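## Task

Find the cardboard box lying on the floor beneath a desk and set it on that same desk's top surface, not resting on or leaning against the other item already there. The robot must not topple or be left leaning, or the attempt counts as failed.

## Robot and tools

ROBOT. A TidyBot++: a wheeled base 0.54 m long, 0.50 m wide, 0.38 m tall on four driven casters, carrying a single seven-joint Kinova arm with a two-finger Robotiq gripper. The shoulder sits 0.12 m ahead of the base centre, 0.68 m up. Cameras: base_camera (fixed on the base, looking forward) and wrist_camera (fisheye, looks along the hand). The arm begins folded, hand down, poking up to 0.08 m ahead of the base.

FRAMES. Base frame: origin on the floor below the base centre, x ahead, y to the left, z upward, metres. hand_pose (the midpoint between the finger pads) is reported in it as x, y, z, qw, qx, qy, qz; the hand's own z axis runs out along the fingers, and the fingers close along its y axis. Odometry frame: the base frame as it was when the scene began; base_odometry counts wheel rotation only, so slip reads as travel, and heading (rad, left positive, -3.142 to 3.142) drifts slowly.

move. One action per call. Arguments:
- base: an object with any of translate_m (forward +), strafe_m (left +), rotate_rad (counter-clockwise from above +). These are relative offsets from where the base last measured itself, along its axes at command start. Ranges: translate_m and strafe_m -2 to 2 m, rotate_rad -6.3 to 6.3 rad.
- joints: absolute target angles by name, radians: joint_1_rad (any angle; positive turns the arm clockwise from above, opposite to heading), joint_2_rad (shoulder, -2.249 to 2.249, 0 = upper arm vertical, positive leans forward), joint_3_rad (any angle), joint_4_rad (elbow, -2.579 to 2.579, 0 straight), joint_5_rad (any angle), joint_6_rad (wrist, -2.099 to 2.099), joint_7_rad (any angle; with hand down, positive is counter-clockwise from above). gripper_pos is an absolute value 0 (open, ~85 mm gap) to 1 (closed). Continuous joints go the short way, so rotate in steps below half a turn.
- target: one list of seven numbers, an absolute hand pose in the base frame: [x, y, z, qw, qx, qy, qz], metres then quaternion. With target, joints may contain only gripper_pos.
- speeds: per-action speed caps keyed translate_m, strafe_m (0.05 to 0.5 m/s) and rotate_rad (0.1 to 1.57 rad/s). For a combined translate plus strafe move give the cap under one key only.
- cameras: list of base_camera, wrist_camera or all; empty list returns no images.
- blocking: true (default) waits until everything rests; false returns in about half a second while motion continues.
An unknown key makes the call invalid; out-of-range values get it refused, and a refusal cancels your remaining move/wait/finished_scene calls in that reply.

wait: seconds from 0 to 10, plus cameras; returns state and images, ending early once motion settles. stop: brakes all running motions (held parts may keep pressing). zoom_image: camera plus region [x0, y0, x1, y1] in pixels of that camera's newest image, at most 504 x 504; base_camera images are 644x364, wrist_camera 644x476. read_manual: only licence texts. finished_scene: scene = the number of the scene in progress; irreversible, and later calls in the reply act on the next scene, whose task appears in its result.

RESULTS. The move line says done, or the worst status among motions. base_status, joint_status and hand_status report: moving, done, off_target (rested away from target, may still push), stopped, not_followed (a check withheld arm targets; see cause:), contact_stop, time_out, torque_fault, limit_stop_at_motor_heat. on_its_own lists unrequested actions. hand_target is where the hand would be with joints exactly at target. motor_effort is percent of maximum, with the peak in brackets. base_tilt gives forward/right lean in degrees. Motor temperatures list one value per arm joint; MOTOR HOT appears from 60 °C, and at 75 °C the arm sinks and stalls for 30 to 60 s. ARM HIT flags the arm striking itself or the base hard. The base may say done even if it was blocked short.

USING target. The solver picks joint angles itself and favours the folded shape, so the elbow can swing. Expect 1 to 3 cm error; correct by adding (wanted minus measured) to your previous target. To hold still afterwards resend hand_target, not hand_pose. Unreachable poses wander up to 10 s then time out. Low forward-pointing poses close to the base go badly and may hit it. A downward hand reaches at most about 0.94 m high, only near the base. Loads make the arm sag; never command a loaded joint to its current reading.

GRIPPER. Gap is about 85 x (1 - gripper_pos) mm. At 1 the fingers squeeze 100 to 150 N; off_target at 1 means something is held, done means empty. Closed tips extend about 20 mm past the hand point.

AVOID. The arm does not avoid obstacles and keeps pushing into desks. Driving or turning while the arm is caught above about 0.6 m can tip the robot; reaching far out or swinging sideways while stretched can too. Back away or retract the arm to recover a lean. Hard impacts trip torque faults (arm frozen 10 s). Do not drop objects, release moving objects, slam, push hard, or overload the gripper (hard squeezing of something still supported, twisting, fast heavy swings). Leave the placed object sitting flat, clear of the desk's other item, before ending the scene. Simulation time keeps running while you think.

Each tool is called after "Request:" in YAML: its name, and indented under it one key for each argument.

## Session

Request:
move:
  joints: {"joint_6_rad": 0.45}

Scene clock: 1.93 s.
Motor temperatures (°C): [34 35 29 33 35 40 42]
move: done
base_odometry: x=+0.000 y=+0.000 heading=+0.000
base_tilt: forward=+0.1 right=-0.7
base_status: not commanded
joint_positions: joint_1_rad=-0.007 joint_2_rad=-0.379 joint_3_rad=+3.127 joint_4_rad=-2.561 joint_5_rad=+0.008 joint_6_rad=+0.378 joint_7_rad=+1.578 gripper_pos=+0.000
joint_status: all done
motor_effort: joint_1_rad=+0(1) joint_2_rad=-5(5) joint_3_rad=+1(1) joint_4_rad=+18(19) joint_5_rad=+1(1) joint_6_rad=+10(10) joint_7_rad=+1(1)
hand_pose: x=+0.5234 y=+0.0114 z=+0.8204 quat_wxyz=(-0.001, +0.784, +0.016, +0.620) (m; base frame)
hand_target: x=+0.5283 y=+0.0118 z=+0.8436 quat_wxyz=(-0.001, +0.761, +0.016, +0.649) (m; base frame)
hand_status: not commanded
pictures: base_camera, wrist_camera

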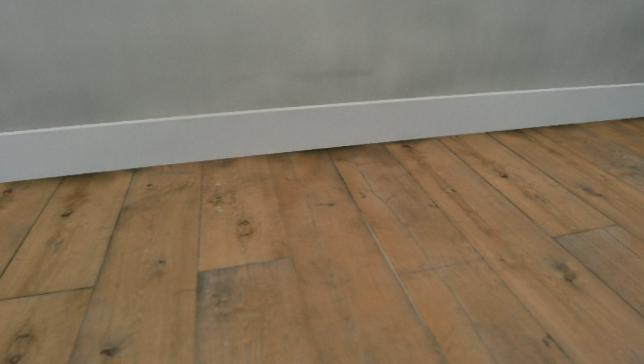

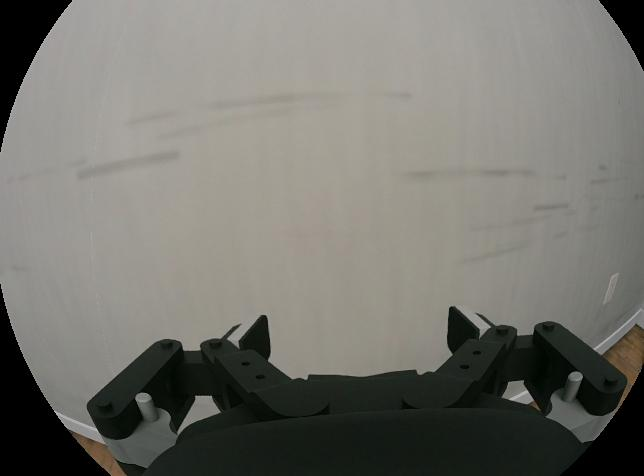

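Request:
move:
  joints: {"joint_1_rad": 1.2}
  cameras: ["wrist_camera"]

Request:
move:
  joints: {"joint_1_rad": 2.4}
  cameras: ["wrist_camera"]

Request:
move:
  joints: {"joint_1_rad": 3.6}
  cameras: ["wrist_camera"]

Request:
move:
  joints: {"joint_1_rad": 4.8}
  cameras: ["wrist_camera"]

Scene clock: 13.43 s.
Motor temperatures (°C): [34 35 29 33 35 40 42]
move: done
base_odometry: x=+0.000 y=+0.000 heading=+0.000
base_tilt: forward=+0.1 right=-0.8
base_status: not commanded
joint_positions: joint_1_rad=+1.180 joint_2_rad=-0.379 joint_3_rad=+3.127 joint_4_rad=-2.561 joint_5_rad=+0.008 joint_6_rad=+0.378 joint_7_rad=+1.578 gripper_pos=+0.000
joint_status: all done
motor_effort: joint_1_rad=+0(1) joint_2_rad=-5(5) joint_3_rad=+1(1) joint_4_rad=+18(19) joint_5_rad=+1(1) joint_6_rad=+9(10) joint_7_rad=+1(1)
hand_pose: x=+0.2810 y=-0.3708 z=+0.8205 quat_wxyz=(+0.346, +0.659, -0.425, +0.515) (m; base frame)
hand_target: x=+0.2756 y=-0.3784 z=+0.8436 quat_wxyz=(+0.367, +0.636, -0.419, +0.535) (m; base frame)
hand_status: not commanded
pictures: wrist_camera

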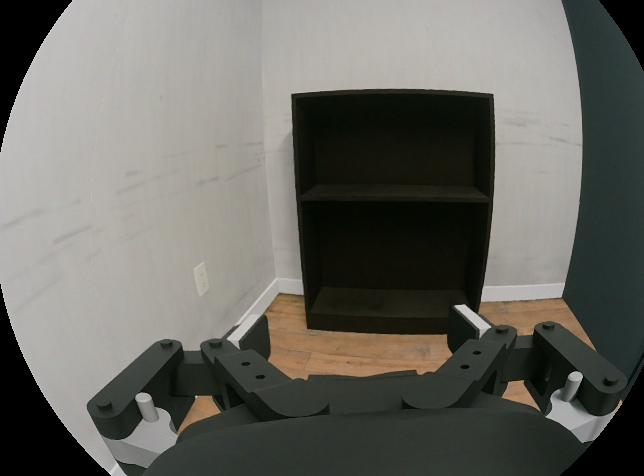

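Scene clock: 15.90 s.
Motor temperatures (°C): [34 35 29 33 35 40 42]
move: done
base_odometry: x=+0.000 y=+0.000 heading=+0.000
base_tilt: forward=+0.1 right=-0.7
base_status: not commanded
joint_positions: joint_1_rad=+2.380 joint_2_rad=-0.379 joint_3_rad=+3.127 joint_4_rad=-2.561 joint_5_rad=+0.008 joint_6_rad=+0.378 joint_7_rad=+1.578 gripper_pos=+0.000
joint_status: all done
motor_effort: joint_1_rad=+0(1) joint_2_rad=-5(5) joint_3_rad=+1(1) joint_4_rad=+19(19) joint_5_rad=+1(1) joint_6_rad=+9(10) joint_7_rad=+1(1)
hand_pose: x=-0.1679 y=-0.2853 z=+0.8205 quat_wxyz=(+0.576, +0.304, -0.723, +0.229) (m; base frame)
hand_target: x=-0.1769 y=-0.2830 z=+0.8436 quat_wxyz=(+0.605, +0.288, -0.704, +0.234) (m; base frame)
hand_status: not commanded
pictures: wrist_camera

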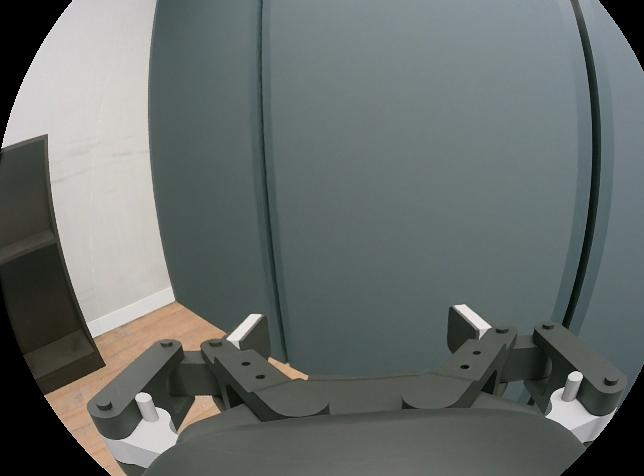

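Scene clock: 18.37 s.
Motor temperatures (°C): [34 35 29 33 35 40 42]
move: done
base_odometry: x=+0.000 y=+0.000 heading=+0.000
base_tilt: forward=+0.1 right=-0.7
base_status: not commanded
joint_positions: joint_1_rad=+3.580 joint_2_rad=-0.379 joint_3_rad=+3.127 joint_4_rad=-2.561 joint_5_rad=+0.008 joint_6_rad=+0.378 joint_7_rad=+1.578 gripper_pos=+0.000
joint_status: all done
motor_effort: joint_1_rad=+0(2) joint_2_rad=-5(5) joint_3_rad=+1(1) joint_4_rad=+18(19) joint_5_rad=+1(1) joint_6_rad=+10(10) joint_7_rad=+1(1)
hand_pose: x=-0.2509 y=+0.1640 z=+0.8206 quat_wxyz=(+0.605, -0.157, -0.768, -0.136) (m; base frame)
hand_target: x=-0.2520 y=+0.1732 z=+0.8436 quat_wxyz=(+0.632, -0.160, -0.744, -0.148) (m; base frame)
hand_status: not commanded
pictures: wrist_camera

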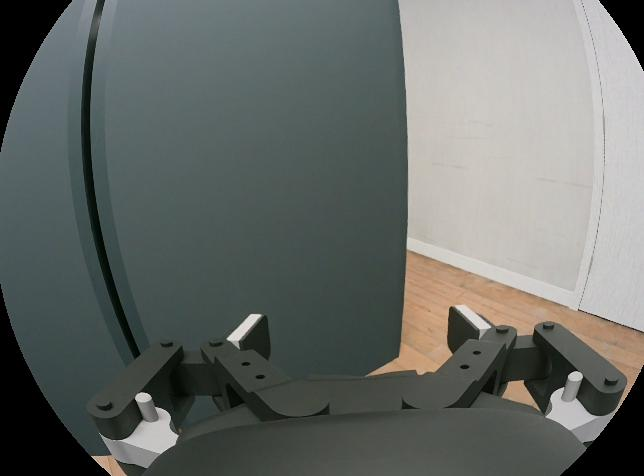

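Scene clock: 20.83 s.
Motor temperatures (°C): [34 35 29 33 35 40 42]
move: done
base_odometry: x=+0.000 y=+0.000 heading=+0.000
base_tilt: forward=+0.1 right=-0.8
base_status: not commanded
joint_positions: joint_1_rad=+4.780 joint_2_rad=-0.379 joint_3_rad=+3.127 joint_4_rad=-2.561 joint_5_rad=+0.008 joint_6_rad=+0.378 joint_7_rad=+1.578 gripper_pos=+0.000
joint_status: all done
motor_effort: joint_1_rad=+0(1) joint_2_rad=-5(5) joint_3_rad=+1(1) joint_4_rad=+18(19) joint_5_rad=+1(1) joint_6_rad=+10(10) joint_7_rad=+1(1)
hand_pose: x=+0.1378 y=+0.4042 z=+0.8206 quat_wxyz=(+0.423, -0.564, -0.545, -0.454) (m; base frame)
hand_target: x=+0.1460 y=+0.4086 z=+0.8436 quat_wxyz=(+0.437, -0.552, -0.524, -0.479) (m; base frame)
hand_status: not commanded
pictures: wrist_camera

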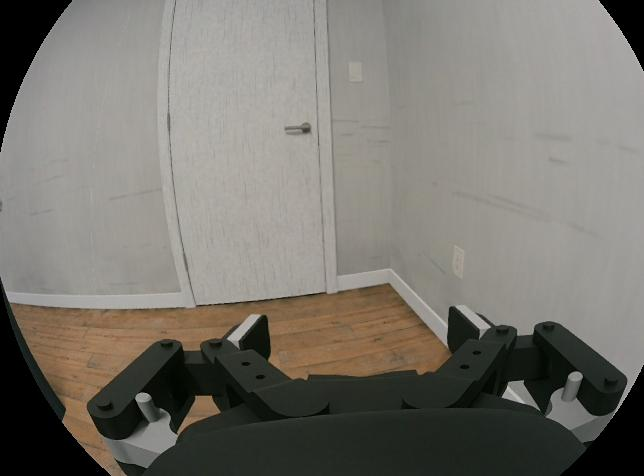

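Request:
move:
  base: {"translate_m": -0.52, "strafe_m": 1.40, "rotate_rad": -2.92}
  joints: {"joint_1_rad": 6.283}

Scene clock: 63.70 s.
Motor temperatures (°C): [34 34 29 33 35 40 42]
move: done
base_odometry: x=-0.520 y=+1.400 heading=-2.921
base_tilt: forward=+0.1 right=-0.7
base_status: done
joint_positions: joint_1_rad=+6.267 joint_2_rad=-0.379 joint_3_rad=+3.127 joint_4_rad=-2.561 joint_5_rad=+0.008 joint_6_rad=+0.380 joint_7_rad=+1.578 gripper_pos=+0.000
joint_status: all done
motor_effort: joint_1_rad=+0(1) joint_2_rad=-4(6) joint_3_rad=+1(2) joint_4_rad=+18(19) joint_5_rad=+1(1) joint_6_rad=+10(10) joint_7_rad=+1(1)
hand_pose: x=+0.5235 y=+0.0148 z=+0.8211 quat_wxyz=(+0.004, -0.784, -0.020, -0.621) (m; base frame)
hand_target: x=+0.5284 y=+0.0089 z=+0.8436 quat_wxyz=(-0.001, -0.761, -0.014, -0.649) (m; base frame)
hand_status: not commanded
pictures: base_camera, wrist_camera

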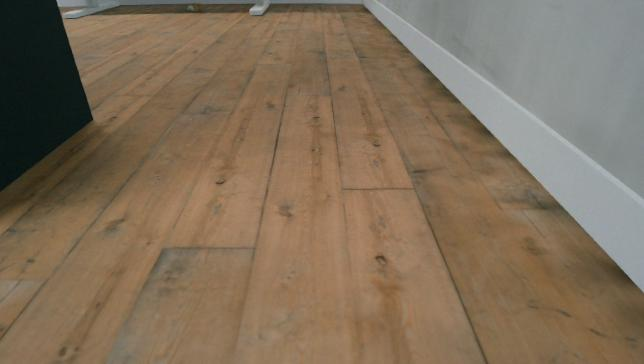

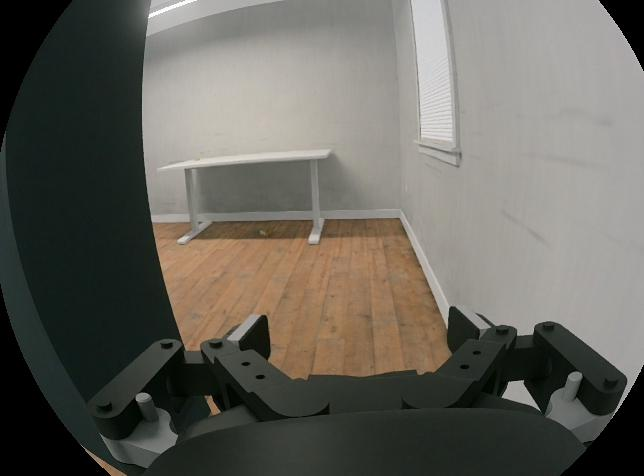

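Request:
zoom_image:
  camera: "wrist_camera"
  region: [140, 130, 360, 260]

Request:
zoom_image:
  camera: "base_camera"
  region: [60, 0, 300, 60]

Scaled by 2.291.

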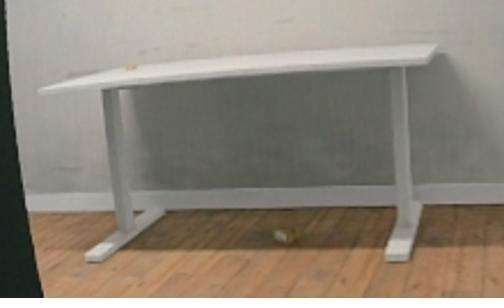

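Scaled by 2.100.

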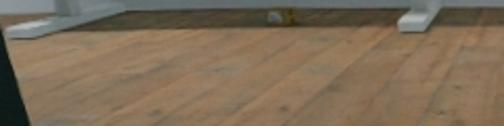

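Request:
move:
  base: {"translate_m": 1.6, "strafe_m": 0.08}
  cameras: []

Request:
move:
  base: {"translate_m": 0.3, "strafe_m": 0.93}

Scene clock: 86.23 s.
Motor temperatures (°C): [34 34 29 33 35 40 42]
move: done
base_odometry: x=-2.064 y=+0.972 heading=-2.921
base_tilt: forward=+0.1 right=-0.8
base_status: done
joint_positions: joint_1_rad=+6.267 joint_2_rad=-0.379 joint_3_rad=+3.127 joint_4_rad=-2.561 joint_5_rad=+0.008 joint_6_rad=+0.382 joint_7_rad=+1.578 gripper_pos=+0.000
joint_status: not commanded
motor_effort: joint_1_rad=+0(1) joint_2_rad=-5(7) joint_3_rad=+1(1) joint_4_rad=+18(19) joint_5_rad=+1(1) joint_6_rad=+9(10) joint_7_rad=+1(1)
hand_pose: x=+0.5235 y=+0.0148 z=+0.8217 quat_wxyz=(+0.004, -0.783, -0.020, -0.622) (m; base frame)
hand_target: x=+0.5284 y=+0.0089 z=+0.8436 quat_wxyz=(-0.001, -0.761, -0.014, -0.649) (m; base frame)
hand_status: not commanded
pictures: none
No camera images: "cameras" was empty.

Scene clock: 89.53 s.
Motor temperatures (°C): [34 34 29 34 35 40 42]
move: done
base_odometry: x=-2.153 y=-0.002 heading=-2.921
base_tilt: forward=+0.1 right=-0.7
base_status: done
joint_positions: joint_1_rad=+6.267 joint_2_rad=-0.379 joint_3_rad=+3.127 joint_4_rad=-2.561 joint_5_rad=+0.008 joint_6_rad=+0.382 joint_7_rad=+1.578 gripper_pos=+0.000
joint_status: not commanded
motor_effort: joint_1_rad=+0(1) joint_2_rad=-4(5) joint_3_rad=+1(2) joint_4_rad=+19(19) joint_5_rad=+1(1) joint_6_rad=+9(10) joint_7_rad=+1(1)
hand_pose: x=+0.5235 y=+0.0148 z=+0.8218 quat_wxyz=(+0.004, -0.783, -0.020, -0.622) (m; base frame)
hand_target: x=+0.5284 y=+0.0089 z=+0.8436 quat_wxyz=(-0.001, -0.761, -0.014, -0.649) (m; base frame)
hand_status: not commanded
pictures: base_camera, wrist_camera

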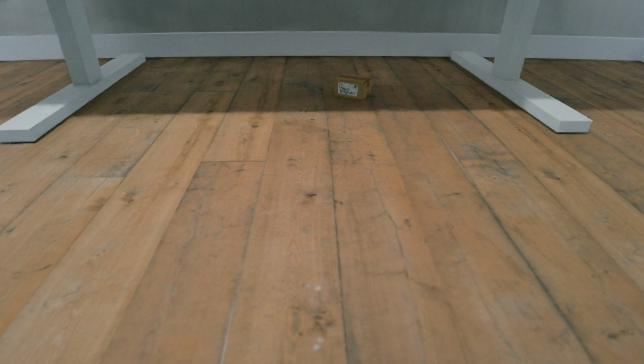

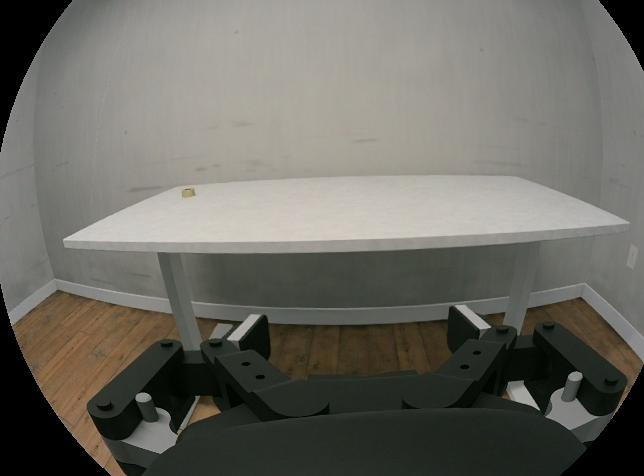

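Request:
zoom_image:
  camera: "base_camera"
  region: [310, 60, 400, 120]

Request:
zoom_image:
  camera: "wrist_camera"
  region: [50, 160, 250, 280]

Scaled by 5.600.

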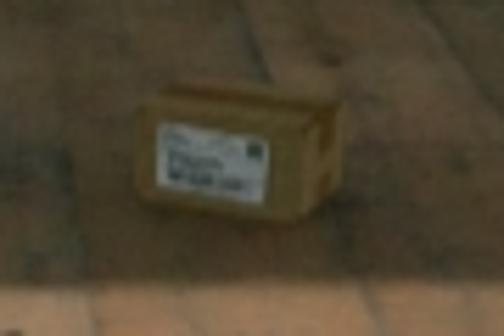

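Scaled by 2.520.

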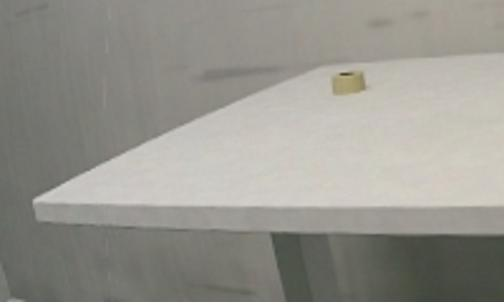

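Request:
move:
  base: {"translate_m": -0.09, "strafe_m": 0.206, "rotate_rad": -0.305}
  joints: {"joint_2_rad": 1.6, "joint_4_rad": -0.625, "joint_6_rad": -0.79, "joint_7_rad": 3.21, "joint_3_rad": 3.1416, "joint_5_rad": 0.0}

Scene clock: 151.33 s.
Motor temperatures (°C): [34 34 29 34 35 40 42]
move: done
base_odometry: x=-2.020 y=-0.183 heading=+3.057
base_tilt: forward=+0.1 right=-0.8
base_status: done
joint_positions: joint_1_rad=+6.271 joint_2_rad=+1.582 joint_3_rad=+3.128 joint_4_rad=-0.658 joint_5_rad=+0.008 joint_6_rad=-0.727 joint_7_rad=+3.137 gripper_pos=+0.000
joint_status: all done
motor_effort: joint_1_rad=+0(1) joint_2_rad=-52(55) joint_3_rad=-1(2) joint_4_rad=+13(19) joint_5_rad=+0(2) joint_6_rad=+2(10) joint_7_rad=+1(1)
hand_pose: x=+0.8400 y=+0.0152 z=+0.1754 quat_wxyz=(-0.058, -0.700, -0.708, -0.065) (m; base frame)
hand_target: x=+0.8284 y=+0.0015 z=+0.1694 quat_wxyz=(-0.046, -0.681, -0.729, -0.043) (m; base frame)
hand_status: not commanded
pictures: base_camera, wrist_camera

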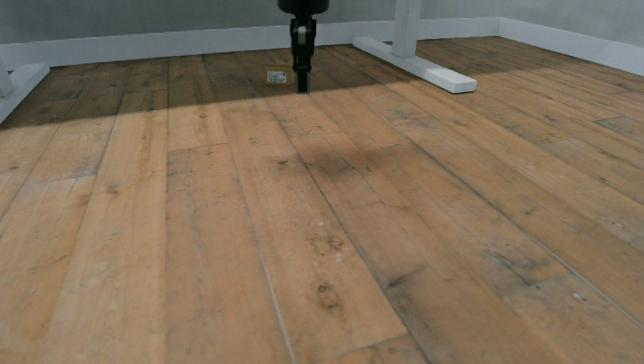

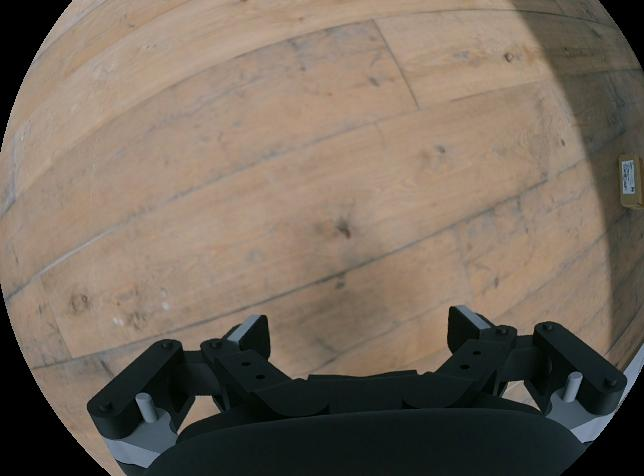

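Request:
zoom_image:
  camera: "base_camera"
  region: [250, 50, 330, 110]

Scaled by 6.300.

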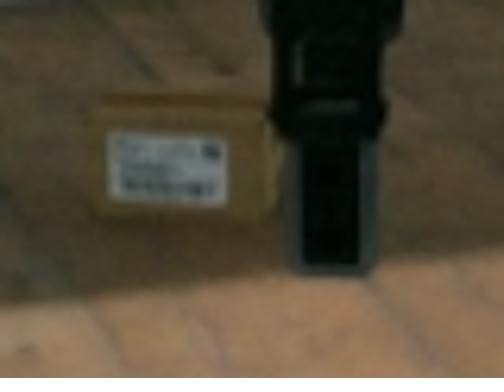

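Request:
move:
  joints: {"joint_2_rad": 1.803, "joint_4_rad": -0.592, "joint_6_rad": -0.80}
  cameras: []

Request:
move:
  base: {"translate_m": 0.42}
  speeds: {"translate_m": 0.3}

Scene clock: 171.47 s.
Motor temperatures (°C): [34 35 29 34 35 40 42]
move: done
base_odometry: x=-2.020 y=-0.183 heading=+3.057
base_tilt: forward=+0.1 right=-0.8
base_status: not commanded
joint_positions: joint_1_rad=+6.271 joint_2_rad=+1.787 joint_3_rad=+3.128 joint_4_rad=-0.616 joint_5_rad=+0.008 joint_6_rad=-0.745 joint_7_rad=+3.139 gripper_pos=+0.000
joint_status: all done
motor_effort: joint_1_rad=+0(1) joint_2_rad=-48(55) joint_3_rad=-1(1) joint_4_rad=+11(14) joint_5_rad=+0(1) joint_6_rad=+0(2) joint_7_rad=+1(1)
hand_pose: x=+0.7397 y=+0.0138 z=+0.0481 quat_wxyz=(+0.005, -0.703, -0.711, -0.001) (m; base frame)
hand_target: x=+0.7254 y=+0.0015 z=+0.0434 quat_wxyz=(+0.019, -0.682, -0.731, +0.018) (m; base frame)
hand_status: not commanded
pictures: none
No camera images: "cameras" was empty.

Scene clock: 173.83 s.
Motor temperatures (°C): [34 35 29 34 35 40 42]
move: done
base_odometry: x=-2.439 y=-0.148 heading=+3.057
base_tilt: forward=+0.1 right=-0.7
base_status: done
joint_positions: joint_1_rad=+6.271 joint_2_rad=+1.788 joint_3_rad=+3.129 joint_4_rad=-0.615 joint_5_rad=+0.008 joint_6_rad=-0.746 joint_7_rad=+3.139 gripper_pos=+0.000
joint_status: not commanded
motor_effort: joint_1_rad=+0(2) joint_2_rad=-48(51) joint_3_rad=-1(2) joint_4_rad=+11(12) joint_5_rad=+1(1) joint_6_rad=+0(2) joint_7_rad=+1(1)
hand_pose: x=+0.7393 y=+0.0132 z=+0.0475 quat_wxyz=(+0.005, -0.703, -0.711, +0.000) (m; base frame)
hand_target: x=+0.7254 y=+0.0015 z=+0.0434 quat_wxyz=(+0.019, -0.682, -0.731, +0.018) (m; base frame)
hand_status: not commanded
pictures: base_camera, wrist_camera

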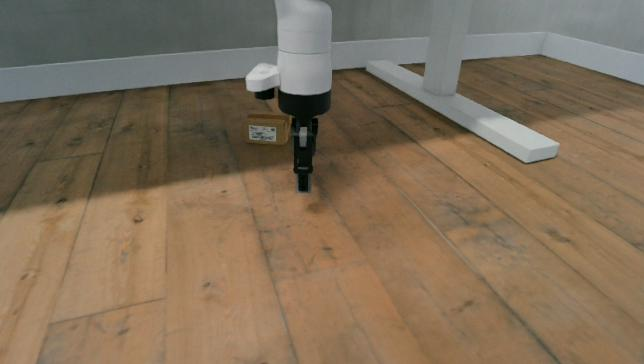

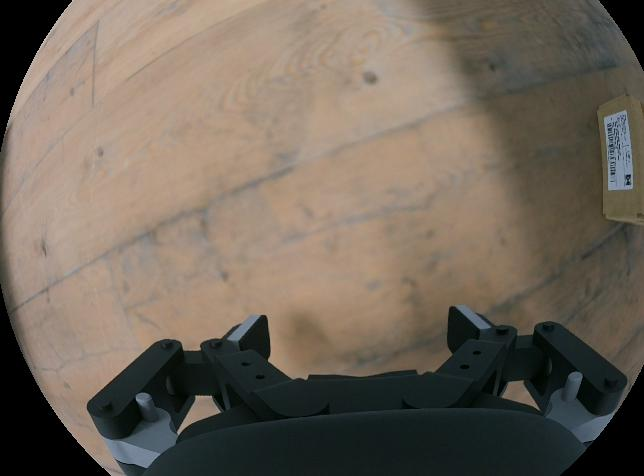

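Request:
zoom_image:
  camera: "base_camera"
  region: [235, 90, 325, 160]

Scaled by 5.600.

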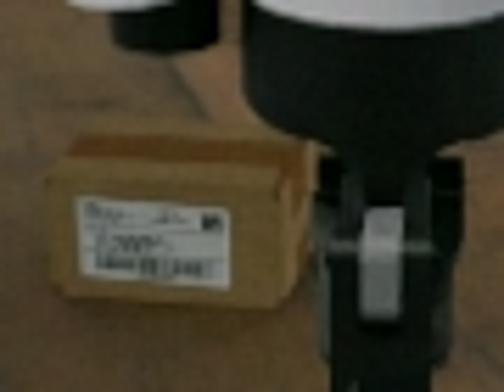

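Request:
move:
  base: {"translate_m": 0.081, "strafe_m": 0.097, "rotate_rad": -0.13}
  speeds: {"translate_m": 0.2, "rotate_rad": 0.3}

Scene clock: 205.77 s.
Motor temperatures (°C): [34 36 29 34 35 40 42]
move: done
base_odometry: x=-2.528 y=-0.238 heading=+2.926
base_tilt: forward=+0.1 right=-0.8
base_status: done
joint_positions: joint_1_rad=+6.275 joint_2_rad=+1.789 joint_3_rad=+3.135 joint_4_rad=-0.614 joint_5_rad=+0.008 joint_6_rad=-0.746 joint_7_rad=+3.139 gripper_pos=+0.000
joint_status: not commanded
motor_effort: joint_1_rad=+0(5) joint_2_rad=-48(50) joint_3_rad=-1(3) joint_4_rad=+11(12) joint_5_rad=+0(1) joint_6_rad=+1(1) joint_7_rad=+1(1)
hand_pose: x=+0.7390 y=+0.0079 z=+0.0471 quat_wxyz=(+0.003, -0.704, -0.710, +0.002) (m; base frame)
hand_target: x=+0.7254 y=+0.0015 z=+0.0434 quat_wxyz=(+0.019, -0.682, -0.731, +0.018) (m; base frame)
hand_status: not commanded
pictures: base_camera, wrist_camera

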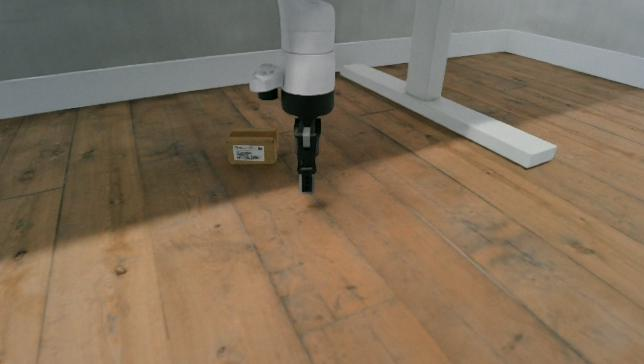

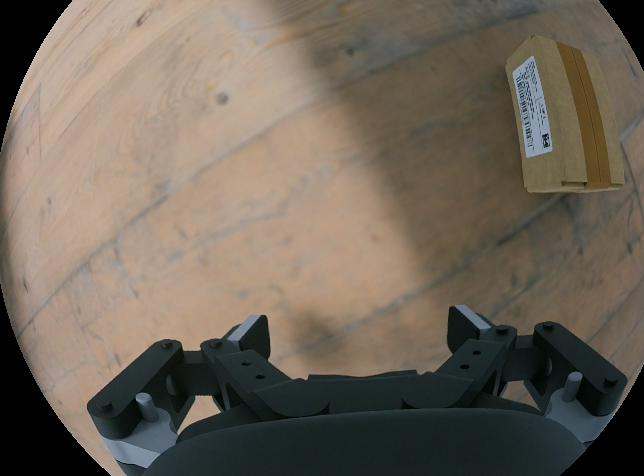

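Request:
zoom_image:
  camera: "base_camera"
  region: [215, 110, 305, 180]

Scaled by 5.600.

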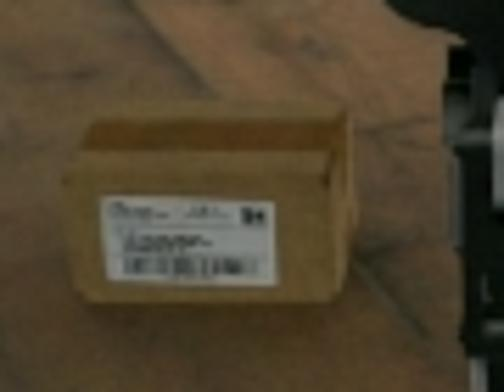

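Request:
move:
  base: {"translate_m": 0.13}
  speeds: {"translate_m": 0.2}
  joints: {"joint_2_rad": 1.862, "joint_4_rad": -0.512, "joint_6_rad": -0.813}

Scene clock: 233.73 s.
Motor temperatures (°C): [34 37 29 34 35 40 42]
move: done
base_odometry: x=-2.655 y=-0.210 heading=+2.927
base_tilt: forward=+0.1 right=-0.7
base_status: done
joint_positions: joint_1_rad=+6.275 joint_2_rad=+1.846 joint_3_rad=+3.135 joint_4_rad=-0.536 joint_5_rad=+0.008 joint_6_rad=-0.754 joint_7_rad=+3.139 gripper_pos=+0.000
joint_status: all done
motor_effort: joint_1_rad=+0(2) joint_2_rad=-48(50) joint_3_rad=-1(1) joint_4_rad=+11(12) joint_5_rad=+1(1) joint_6_rad=+0(2) joint_7_rad=+1(1)
hand_pose: x=+0.7423 y=+0.0076 z=+0.0284 quat_wxyz=(-0.002, -0.704, -0.710, -0.003) (m; base frame)
hand_target: x=+0.7262 y=+0.0015 z=+0.0238 quat_wxyz=(+0.017, -0.682, -0.731, +0.015) (m; base frame)
hand_status: not commanded
pictures: base_camera, wrist_camera

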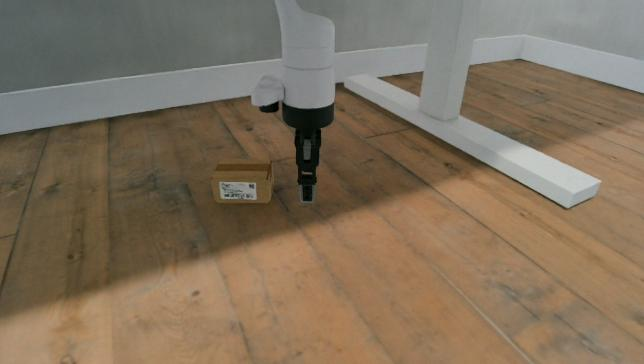

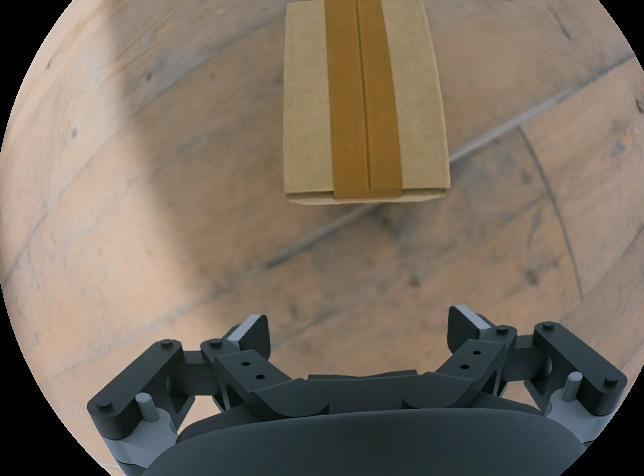

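Request:
move:
  base: {"translate_m": 0.0057, "strafe_m": 0.0372, "rotate_rad": -0.05}
  speeds: {"translate_m": 0.1, "rotate_rad": 0.15}
  cameras: ["wrist_camera"]

Request:
move:
  base: {"strafe_m": 0.05}
  speeds: {"strafe_m": 0.1}

Scene clock: 324.60 s.
Motor temperatures (°C): [34 38 29 34 35 40 42]
move: done
base_odometry: x=-2.669 y=-0.245 heading=+2.876
base_tilt: forward=+0.1 right=-0.8
base_status: done
joint_positions: joint_1_rad=+6.278 joint_2_rad=+1.846 joint_3_rad=+3.135 joint_4_rad=-0.536 joint_5_rad=+0.008 joint_6_rad=-0.754 joint_7_rad=+3.139 gripper_pos=+0.000
joint_status: not commanded
motor_effort: joint_1_rad=+0(5) joint_2_rad=-48(49) joint_3_rad=-1(2) joint_4_rad=+11(11) joint_5_rad=+1(1) joint_6_rad=+0(1) joint_7_rad=+1(1)
hand_pose: x=+0.7424 y=+0.0062 z=+0.0284 quat_wxyz=(-0.002, -0.705, -0.709, -0.003) (m; base frame)
hand_target: x=+0.7262 y=+0.0015 z=+0.0238 quat_wxyz=(+0.017, -0.682, -0.731, +0.015) (m; base frame)
hand_status: not commanded
pictures: wrist_camera

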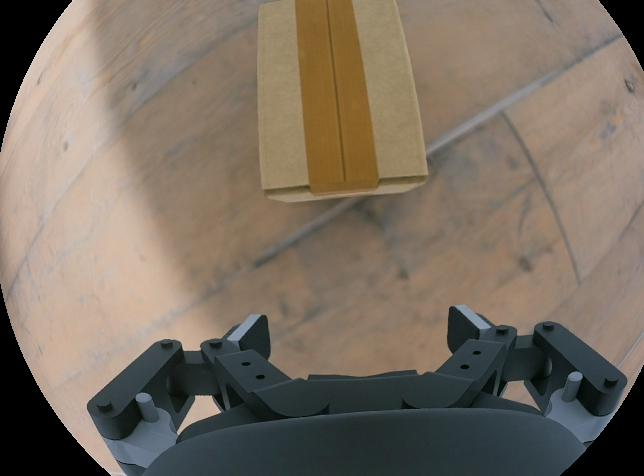

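Scene clock: 325.63 s.
Motor temperatures (°C): [34 38 29 34 35 40 42]
move: done
base_odometry: x=-2.682 y=-0.294 heading=+2.876
base_tilt: forward=+0.1 right=-0.8
base_status: done
joint_positions: joint_1_rad=+6.281 joint_2_rad=+1.846 joint_3_rad=+3.135 joint_4_rad=-0.536 joint_5_rad=+0.008 joint_6_rad=-0.754 joint_7_rad=+3.139 gripper_pos=+0.000
joint_status: not commanded
motor_effort: joint_1_rad=+0(4) joint_2_rad=-49(49) joint_3_rad=-1(2) joint_4_rad=+11(12) joint_5_rad=+1(1) joint_6_rad=+0(1) joint_7_rad=+0(1)
hand_pose: x=+0.7424 y=+0.0042 z=+0.0284 quat_wxyz=(-0.002, -0.706, -0.708, -0.002) (m; base frame)
hand_target: x=+0.7262 y=+0.0015 z=+0.0238 quat_wxyz=(+0.017, -0.682, -0.731, +0.015) (m; base frame)
hand_status: not commanded
pictures: base_camera, wrist_camera

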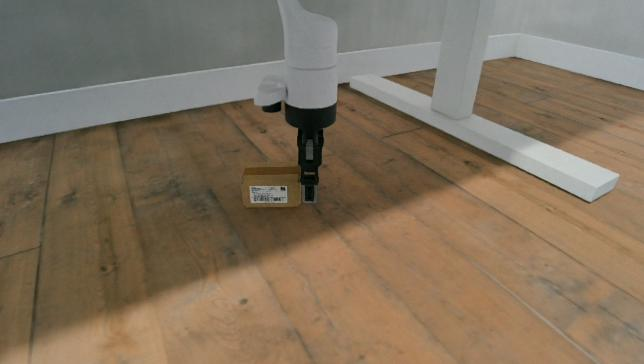

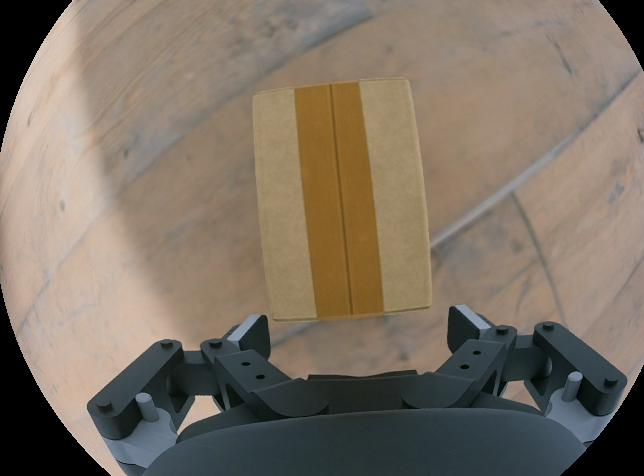

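Request:
move:
  base: {"strafe_m": 0.062}
  speeds: {"strafe_m": 0.1}

Scene clock: 342.47 s.
Motor temperatures (°C): [34 39 29 34 35 40 42]
move: done
base_odometry: x=-2.698 y=-0.354 heading=+2.876
base_tilt: forward=+0.1 right=-0.7
base_status: done
joint_positions: joint_1_rad=+6.281 joint_2_rad=+1.846 joint_3_rad=+3.135 joint_4_rad=-0.536 joint_5_rad=+0.008 joint_6_rad=-0.754 joint_7_rad=+3.139 gripper_pos=+0.000
joint_status: not commanded
motor_effort: joint_1_rad=+0(3) joint_2_rad=-48(49) joint_3_rad=-1(2) joint_4_rad=+11(12) joint_5_rad=+0(1) joint_6_rad=+1(1) joint_7_rad=+1(1)
hand_pose: x=+0.7424 y=+0.0042 z=+0.0284 quat_wxyz=(-0.002, -0.706, -0.708, -0.002) (m; base frame)
hand_target: x=+0.7262 y=+0.0015 z=+0.0238 quat_wxyz=(+0.017, -0.682, -0.731, +0.015) (m; base frame)
hand_status: not commanded
pictures: base_camera, wrist_camera

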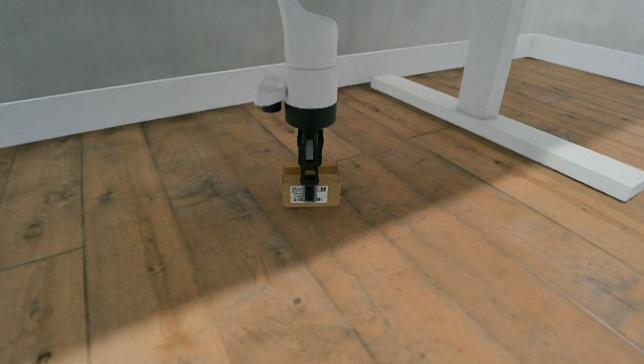

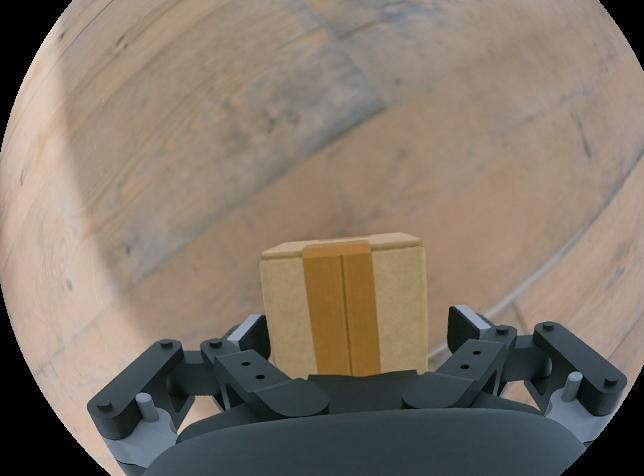

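Request:
move:
  base: {"translate_m": -0.003}
  cameras: []

Request:
move:
  joints: {"gripper_pos": 0.3}

Scene clock: 350.37 s.
Motor temperatures (°C): [34 39 29 34 35 40 42]
move: done
base_odometry: x=-2.696 y=-0.354 heading=+2.876
base_tilt: forward=+0.1 right=-0.8
base_status: done
joint_positions: joint_1_rad=+6.281 joint_2_rad=+1.846 joint_3_rad=+3.135 joint_4_rad=-0.536 joint_5_rad=+0.008 joint_6_rad=-0.754 joint_7_rad=+3.139 gripper_pos=+0.000
joint_status: not commanded
motor_effort: joint_1_rad=+0(2) joint_2_rad=-48(49) joint_3_rad=-1(1) joint_4_rad=+11(12) joint_5_rad=+1(1) joint_6_rad=+1(1) joint_7_rad=+0(1)
hand_pose: x=+0.7421 y=+0.0042 z=+0.0283 quat_wxyz=(-0.002, -0.706, -0.708, -0.002) (m; base frame)
hand_target: x=+0.7262 y=+0.0015 z=+0.0238 quat_wxyz=(+0.017, -0.682, -0.731, +0.015) (m; base frame)
hand_status: not commanded
pictures: none
No camera images: "cameras" was empty.

Scene clock: 351.07 s.
Motor temperatures (°C): [34 39 29 34 35 40 42]
move: done
base_odometry: x=-2.696 y=-0.354 heading=+2.876
base_tilt: forward=+0.1 right=-0.7
base_status: not commanded
joint_positions: joint_1_rad=+6.281 joint_2_rad=+1.846 joint_3_rad=+3.135 joint_4_rad=-0.536 joint_5_rad=+0.008 joint_6_rad=-0.754 joint_7_rad=+3.139 gripper_pos=+0.300
joint_status: all done
motor_effort: joint_1_rad=+0(0) joint_2_rad=-48(48) joint_3_rad=-1(1) joint_4_rad=+11(11) joint_5_rad=+1(1) joint_6_rad=+0(1) joint_7_rad=+1(1)
hand_pose: x=+0.7421 y=+0.0042 z=+0.0283 quat_wxyz=(-0.002, -0.706, -0.708, -0.002) (m; base frame)
hand_target: x=+0.7262 y=+0.0015 z=+0.0238 quat_wxyz=(+0.017, -0.682, -0.731, +0.015) (m; base frame)
hand_status: not commanded
pictures: base_camera, wrist_camera

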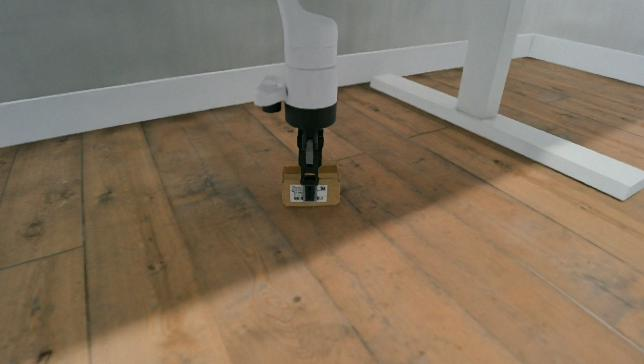

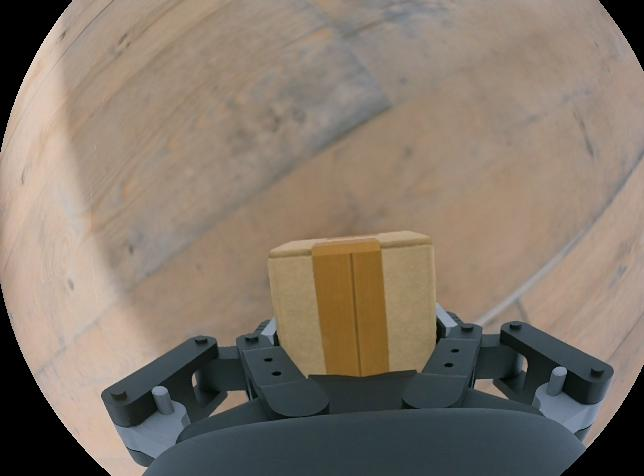

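Request:
move:
  joints: {"gripper_pos": 0.38}

Scene clock: 354.77 s.
Motor temperatures (°C): [34 39 29 34 35 40 42]
move: off_target
base_odometry: x=-2.696 y=-0.354 heading=+2.876
base_tilt: forward=+0.1 right=-0.8
base_status: not commanded
joint_positions: joint_1_rad=+6.281 joint_2_rad=+1.845 joint_3_rad=+3.135 joint_4_rad=-0.536 joint_5_rad=+0.008 joint_6_rad=-0.756 joint_7_rad=+3.139 gripper_pos=+0.345
joint_status: gripper_pos off_target (ended at +0.345, target +0.380)
motor_effort: joint_1_rad=+0(0) joint_2_rad=-49(50) joint_3_rad=-1(1) joint_4_rad=+11(12) joint_5_rad=+1(1) joint_6_rad=+1(2) joint_7_rad=+0(1)
hand_pose: x=+0.7424 y=+0.0042 z=+0.0290 quat_wxyz=(-0.001, -0.706, -0.708, -0.002) (m; base frame)
hand_target: x=+0.7262 y=+0.0015 z=+0.0238 quat_wxyz=(+0.017, -0.682, -0.731, +0.015) (m; base frame)
hand_status: not commanded
pictures: base_camera, wrist_camera

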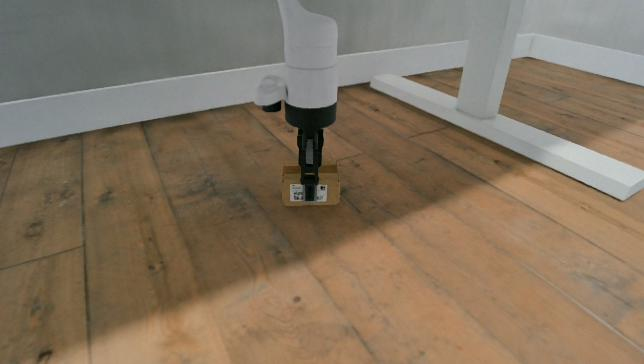

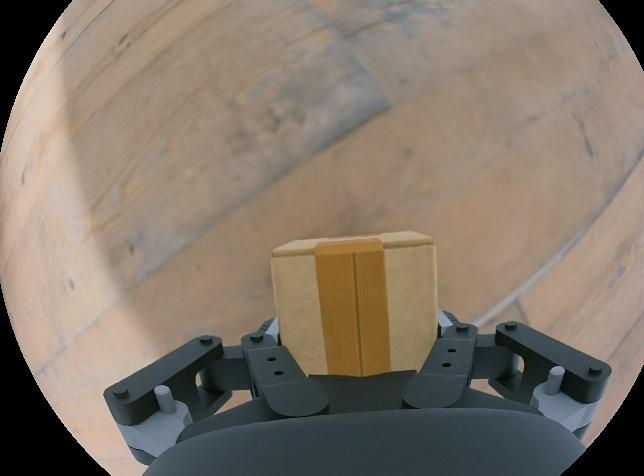

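Request:
move:
  joints: {"gripper_pos": 0.44}
  cameras: []

Request:
move:
  joints: {"joint_2_rad": 1.803, "joint_4_rad": -0.592, "joint_6_rad": -0.80}

Scene clock: 362.10 s.
Motor temperatures (°C): [34 39 29 34 35 40 42]
move: off_target
base_odometry: x=-2.696 y=-0.354 heading=+2.876
base_tilt: forward=+0.1 right=-0.8
base_status: not commanded
joint_positions: joint_1_rad=+6.281 joint_2_rad=+1.845 joint_3_rad=+3.135 joint_4_rad=-0.536 joint_5_rad=+0.008 joint_6_rad=-0.756 joint_7_rad=+3.139 gripper_pos=+0.345
joint_status: gripper_pos off_target (ended at +0.345, target +0.440)
motor_effort: joint_1_rad=+0(1) joint_2_rad=-47(48) joint_3_rad=-1(1) joint_4_rad=+11(11) joint_5_rad=+0(1) joint_6_rad=+1(1) joint_7_rad=+1(1)
hand_pose: x=+0.7423 y=+0.0042 z=+0.0290 quat_wxyz=(-0.001, -0.706, -0.708, -0.002) (m; base frame)
hand_target: x=+0.7262 y=+0.0015 z=+0.0238 quat_wxyz=(+0.017, -0.682, -0.731, +0.015) (m; base frame)
hand_status: not commanded
pictures: none
No camera images: "cameras" was empty.

Scene clock: 363.10 s.
Motor temperatures (°C): [34 39 29 34 35 40 42]
move: done
base_odometry: x=-2.696 y=-0.354 heading=+2.876
base_tilt: forward=+0.1 right=-0.8
base_status: not commanded
joint_positions: joint_1_rad=+6.281 joint_2_rad=+1.804 joint_3_rad=+3.135 joint_4_rad=-0.581 joint_5_rad=+0.008 joint_6_rad=-0.756 joint_7_rad=+3.139 gripper_pos=+0.345
joint_status: all done
motor_effort: joint_1_rad=+0(0) joint_2_rad=-50(51) joint_3_rad=-1(1) joint_4_rad=+11(12) joint_5_rad=+1(1) joint_6_rad=+1(1) joint_7_rad=+0(1)
hand_pose: x=+0.7444 y=+0.0043 z=+0.0449 quat_wxyz=(+0.000, -0.706, -0.708, -0.001) (m; base frame)
hand_target: x=+0.7254 y=+0.0015 z=+0.0434 quat_wxyz=(+0.019, -0.682, -0.731, +0.018) (m; base frame)
hand_status: not commanded
pictures: base_camera, wrist_camera

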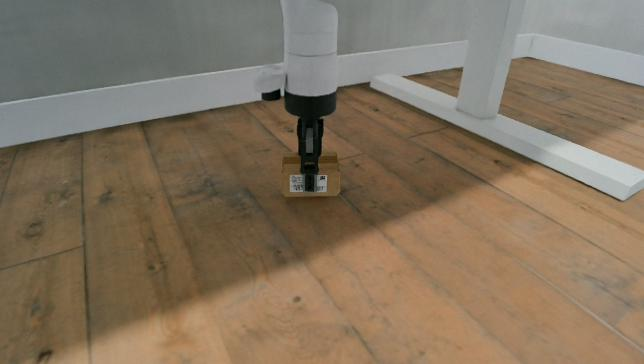

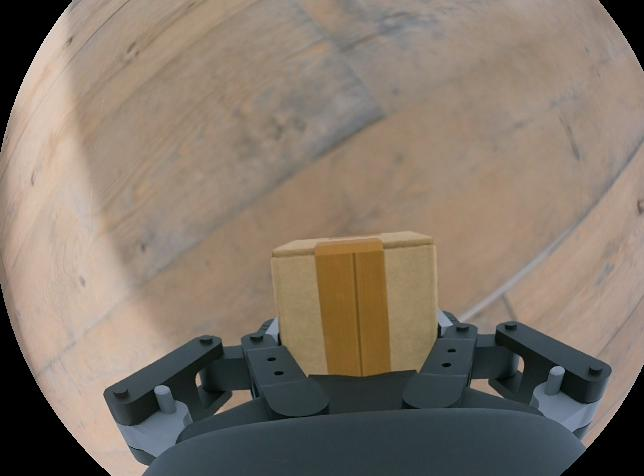

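Request:
move:
  base: {"translate_m": -0.66}
  speeds: {"translate_m": 0.4}
  cameras: ["wrist_camera"]

Request:
move:
  joints: {"joint_2_rad": 0.482, "joint_4_rad": -0.843, "joint_6_rad": -1.86}

Scene clock: 414.93 s.
Motor temperatures (°C): [34 40 29 33 35 40 42]
move: done
base_odometry: x=-2.059 y=-0.528 heading=+2.876
base_tilt: forward=+0.1 right=-0.7
base_status: done
joint_positions: joint_1_rad=+6.281 joint_2_rad=+1.798 joint_3_rad=+3.135 joint_4_rad=-0.582 joint_5_rad=+0.008 joint_6_rad=-0.756 joint_7_rad=+3.139 gripper_pos=+0.345
joint_status: not commanded
motor_effort: joint_1_rad=+0(1) joint_2_rad=-50(52) joint_3_rad=-1(1) joint_4_rad=+11(13) joint_5_rad=+0(1) joint_6_rad=+0(2) joint_7_rad=+1(1)
hand_pose: x=+0.7475 y=+0.0043 z=+0.0482 quat_wxyz=(-0.002, -0.706, -0.708, -0.002) (m; base frame)
hand_target: x=+0.7254 y=+0.0015 z=+0.0434 quat_wxyz=(+0.019, -0.682, -0.731, +0.018) (m; base frame)
hand_status: not commanded
pictures: wrist_camera

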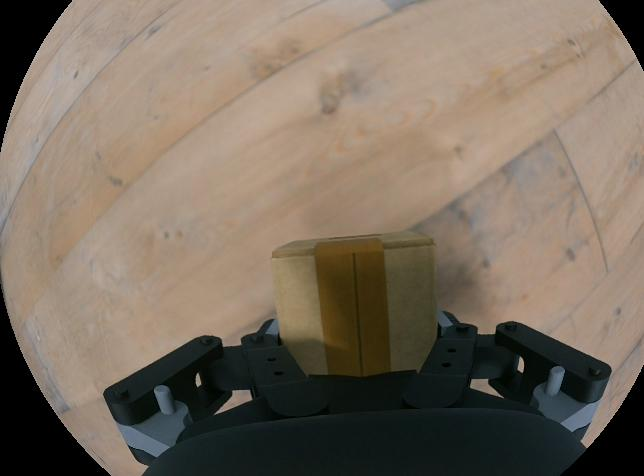

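Scene clock: 417.77 s.
Motor temperatures (°C): [34 40 29 33 35 40 42]
move: done
base_odometry: x=-2.059 y=-0.527 heading=+2.876
base_tilt: forward=+0.1 right=-0.7
base_status: not commanded
joint_positions: joint_1_rad=+6.281 joint_2_rad=+0.479 joint_3_rad=+3.135 joint_4_rad=-0.825 joint_5_rad=+0.008 joint_6_rad=-1.795 joint_7_rad=+3.139 gripper_pos=+0.345
joint_status: all done
motor_effort: joint_1_rad=+0(1) joint_2_rad=-35(57) joint_3_rad=+0(1) joint_4_rad=+16(17) joint_5_rad=+0(1) joint_6_rad=+1(2) joint_7_rad=+1(1)
hand_pose: x=+0.6294 y=+0.0027 z=+0.8274 quat_wxyz=(-0.017, -0.706, -0.708, -0.014) (m; base frame)
hand_target: x=+0.6055 y=+0.0014 z=+0.8201 quat_wxyz=(+0.016, -0.682, -0.731, +0.015) (m; base frame)
hand_status: not commanded
pictures: base_camera, wrist_camera

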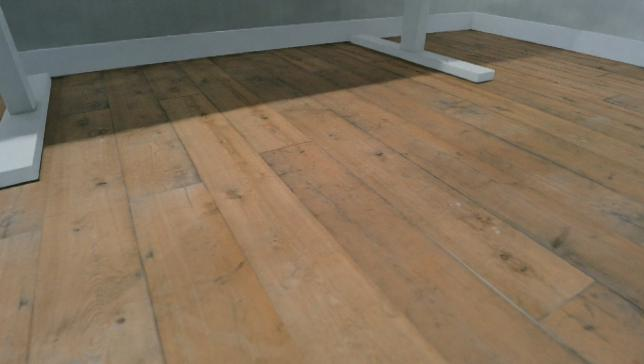

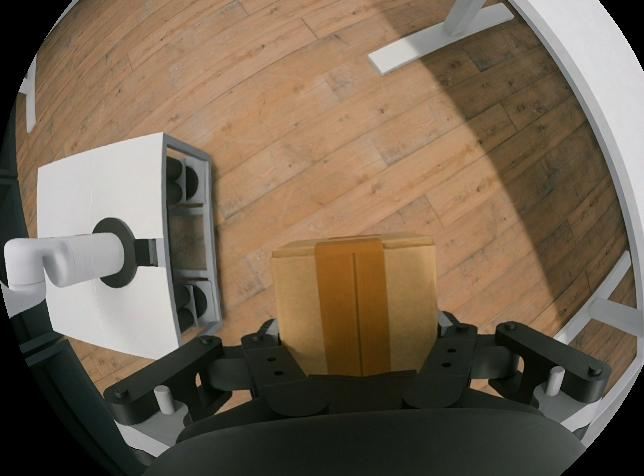

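Request:
move:
  base: {"translate_m": 0.685}
  speeds: {"translate_m": 0.35}

Scene clock: 425.87 s.
Motor temperatures (°C): [34 40 29 33 35 39 42]
move: done
base_odometry: x=-2.720 y=-0.348 heading=+2.877
base_tilt: forward=+0.1 right=-0.8
base_status: done
joint_positions: joint_1_rad=+6.281 joint_2_rad=+0.479 joint_3_rad=+3.135 joint_4_rad=-0.828 joint_5_rad=+0.008 joint_6_rad=-1.805 joint_7_rad=+3.139 gripper_pos=+0.345
joint_status: not commanded
motor_effort: joint_1_rad=+0(2) joint_2_rad=-35(38) joint_3_rad=+0(1) joint_4_rad=+17(17) joint_5_rad=+0(1) joint_6_rad=+1(2) joint_7_rad=+1(1)
hand_pose: x=+0.6254 y=+0.0027 z=+0.8260 quat_wxyz=(-0.012, -0.706, -0.708, -0.009) (m; base frame)
hand_target: x=+0.6055 y=+0.0014 z=+0.8201 quat_wxyz=(+0.016, -0.682, -0.731, +0.015) (m; base frame)
hand_status: not commanded
pictures: base_camera, wrist_camera

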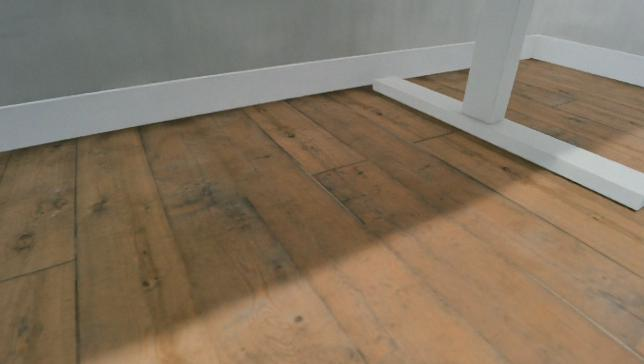

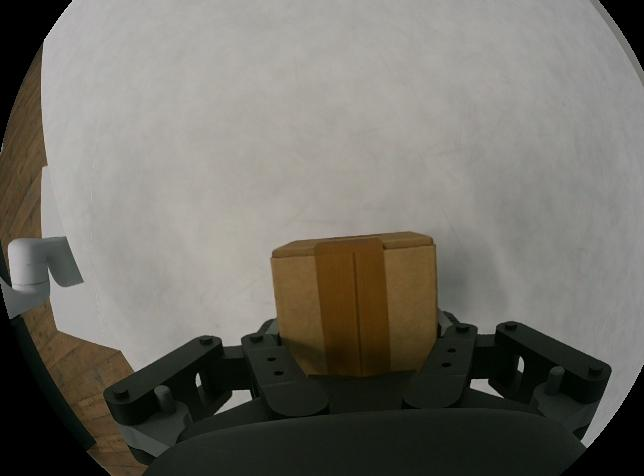

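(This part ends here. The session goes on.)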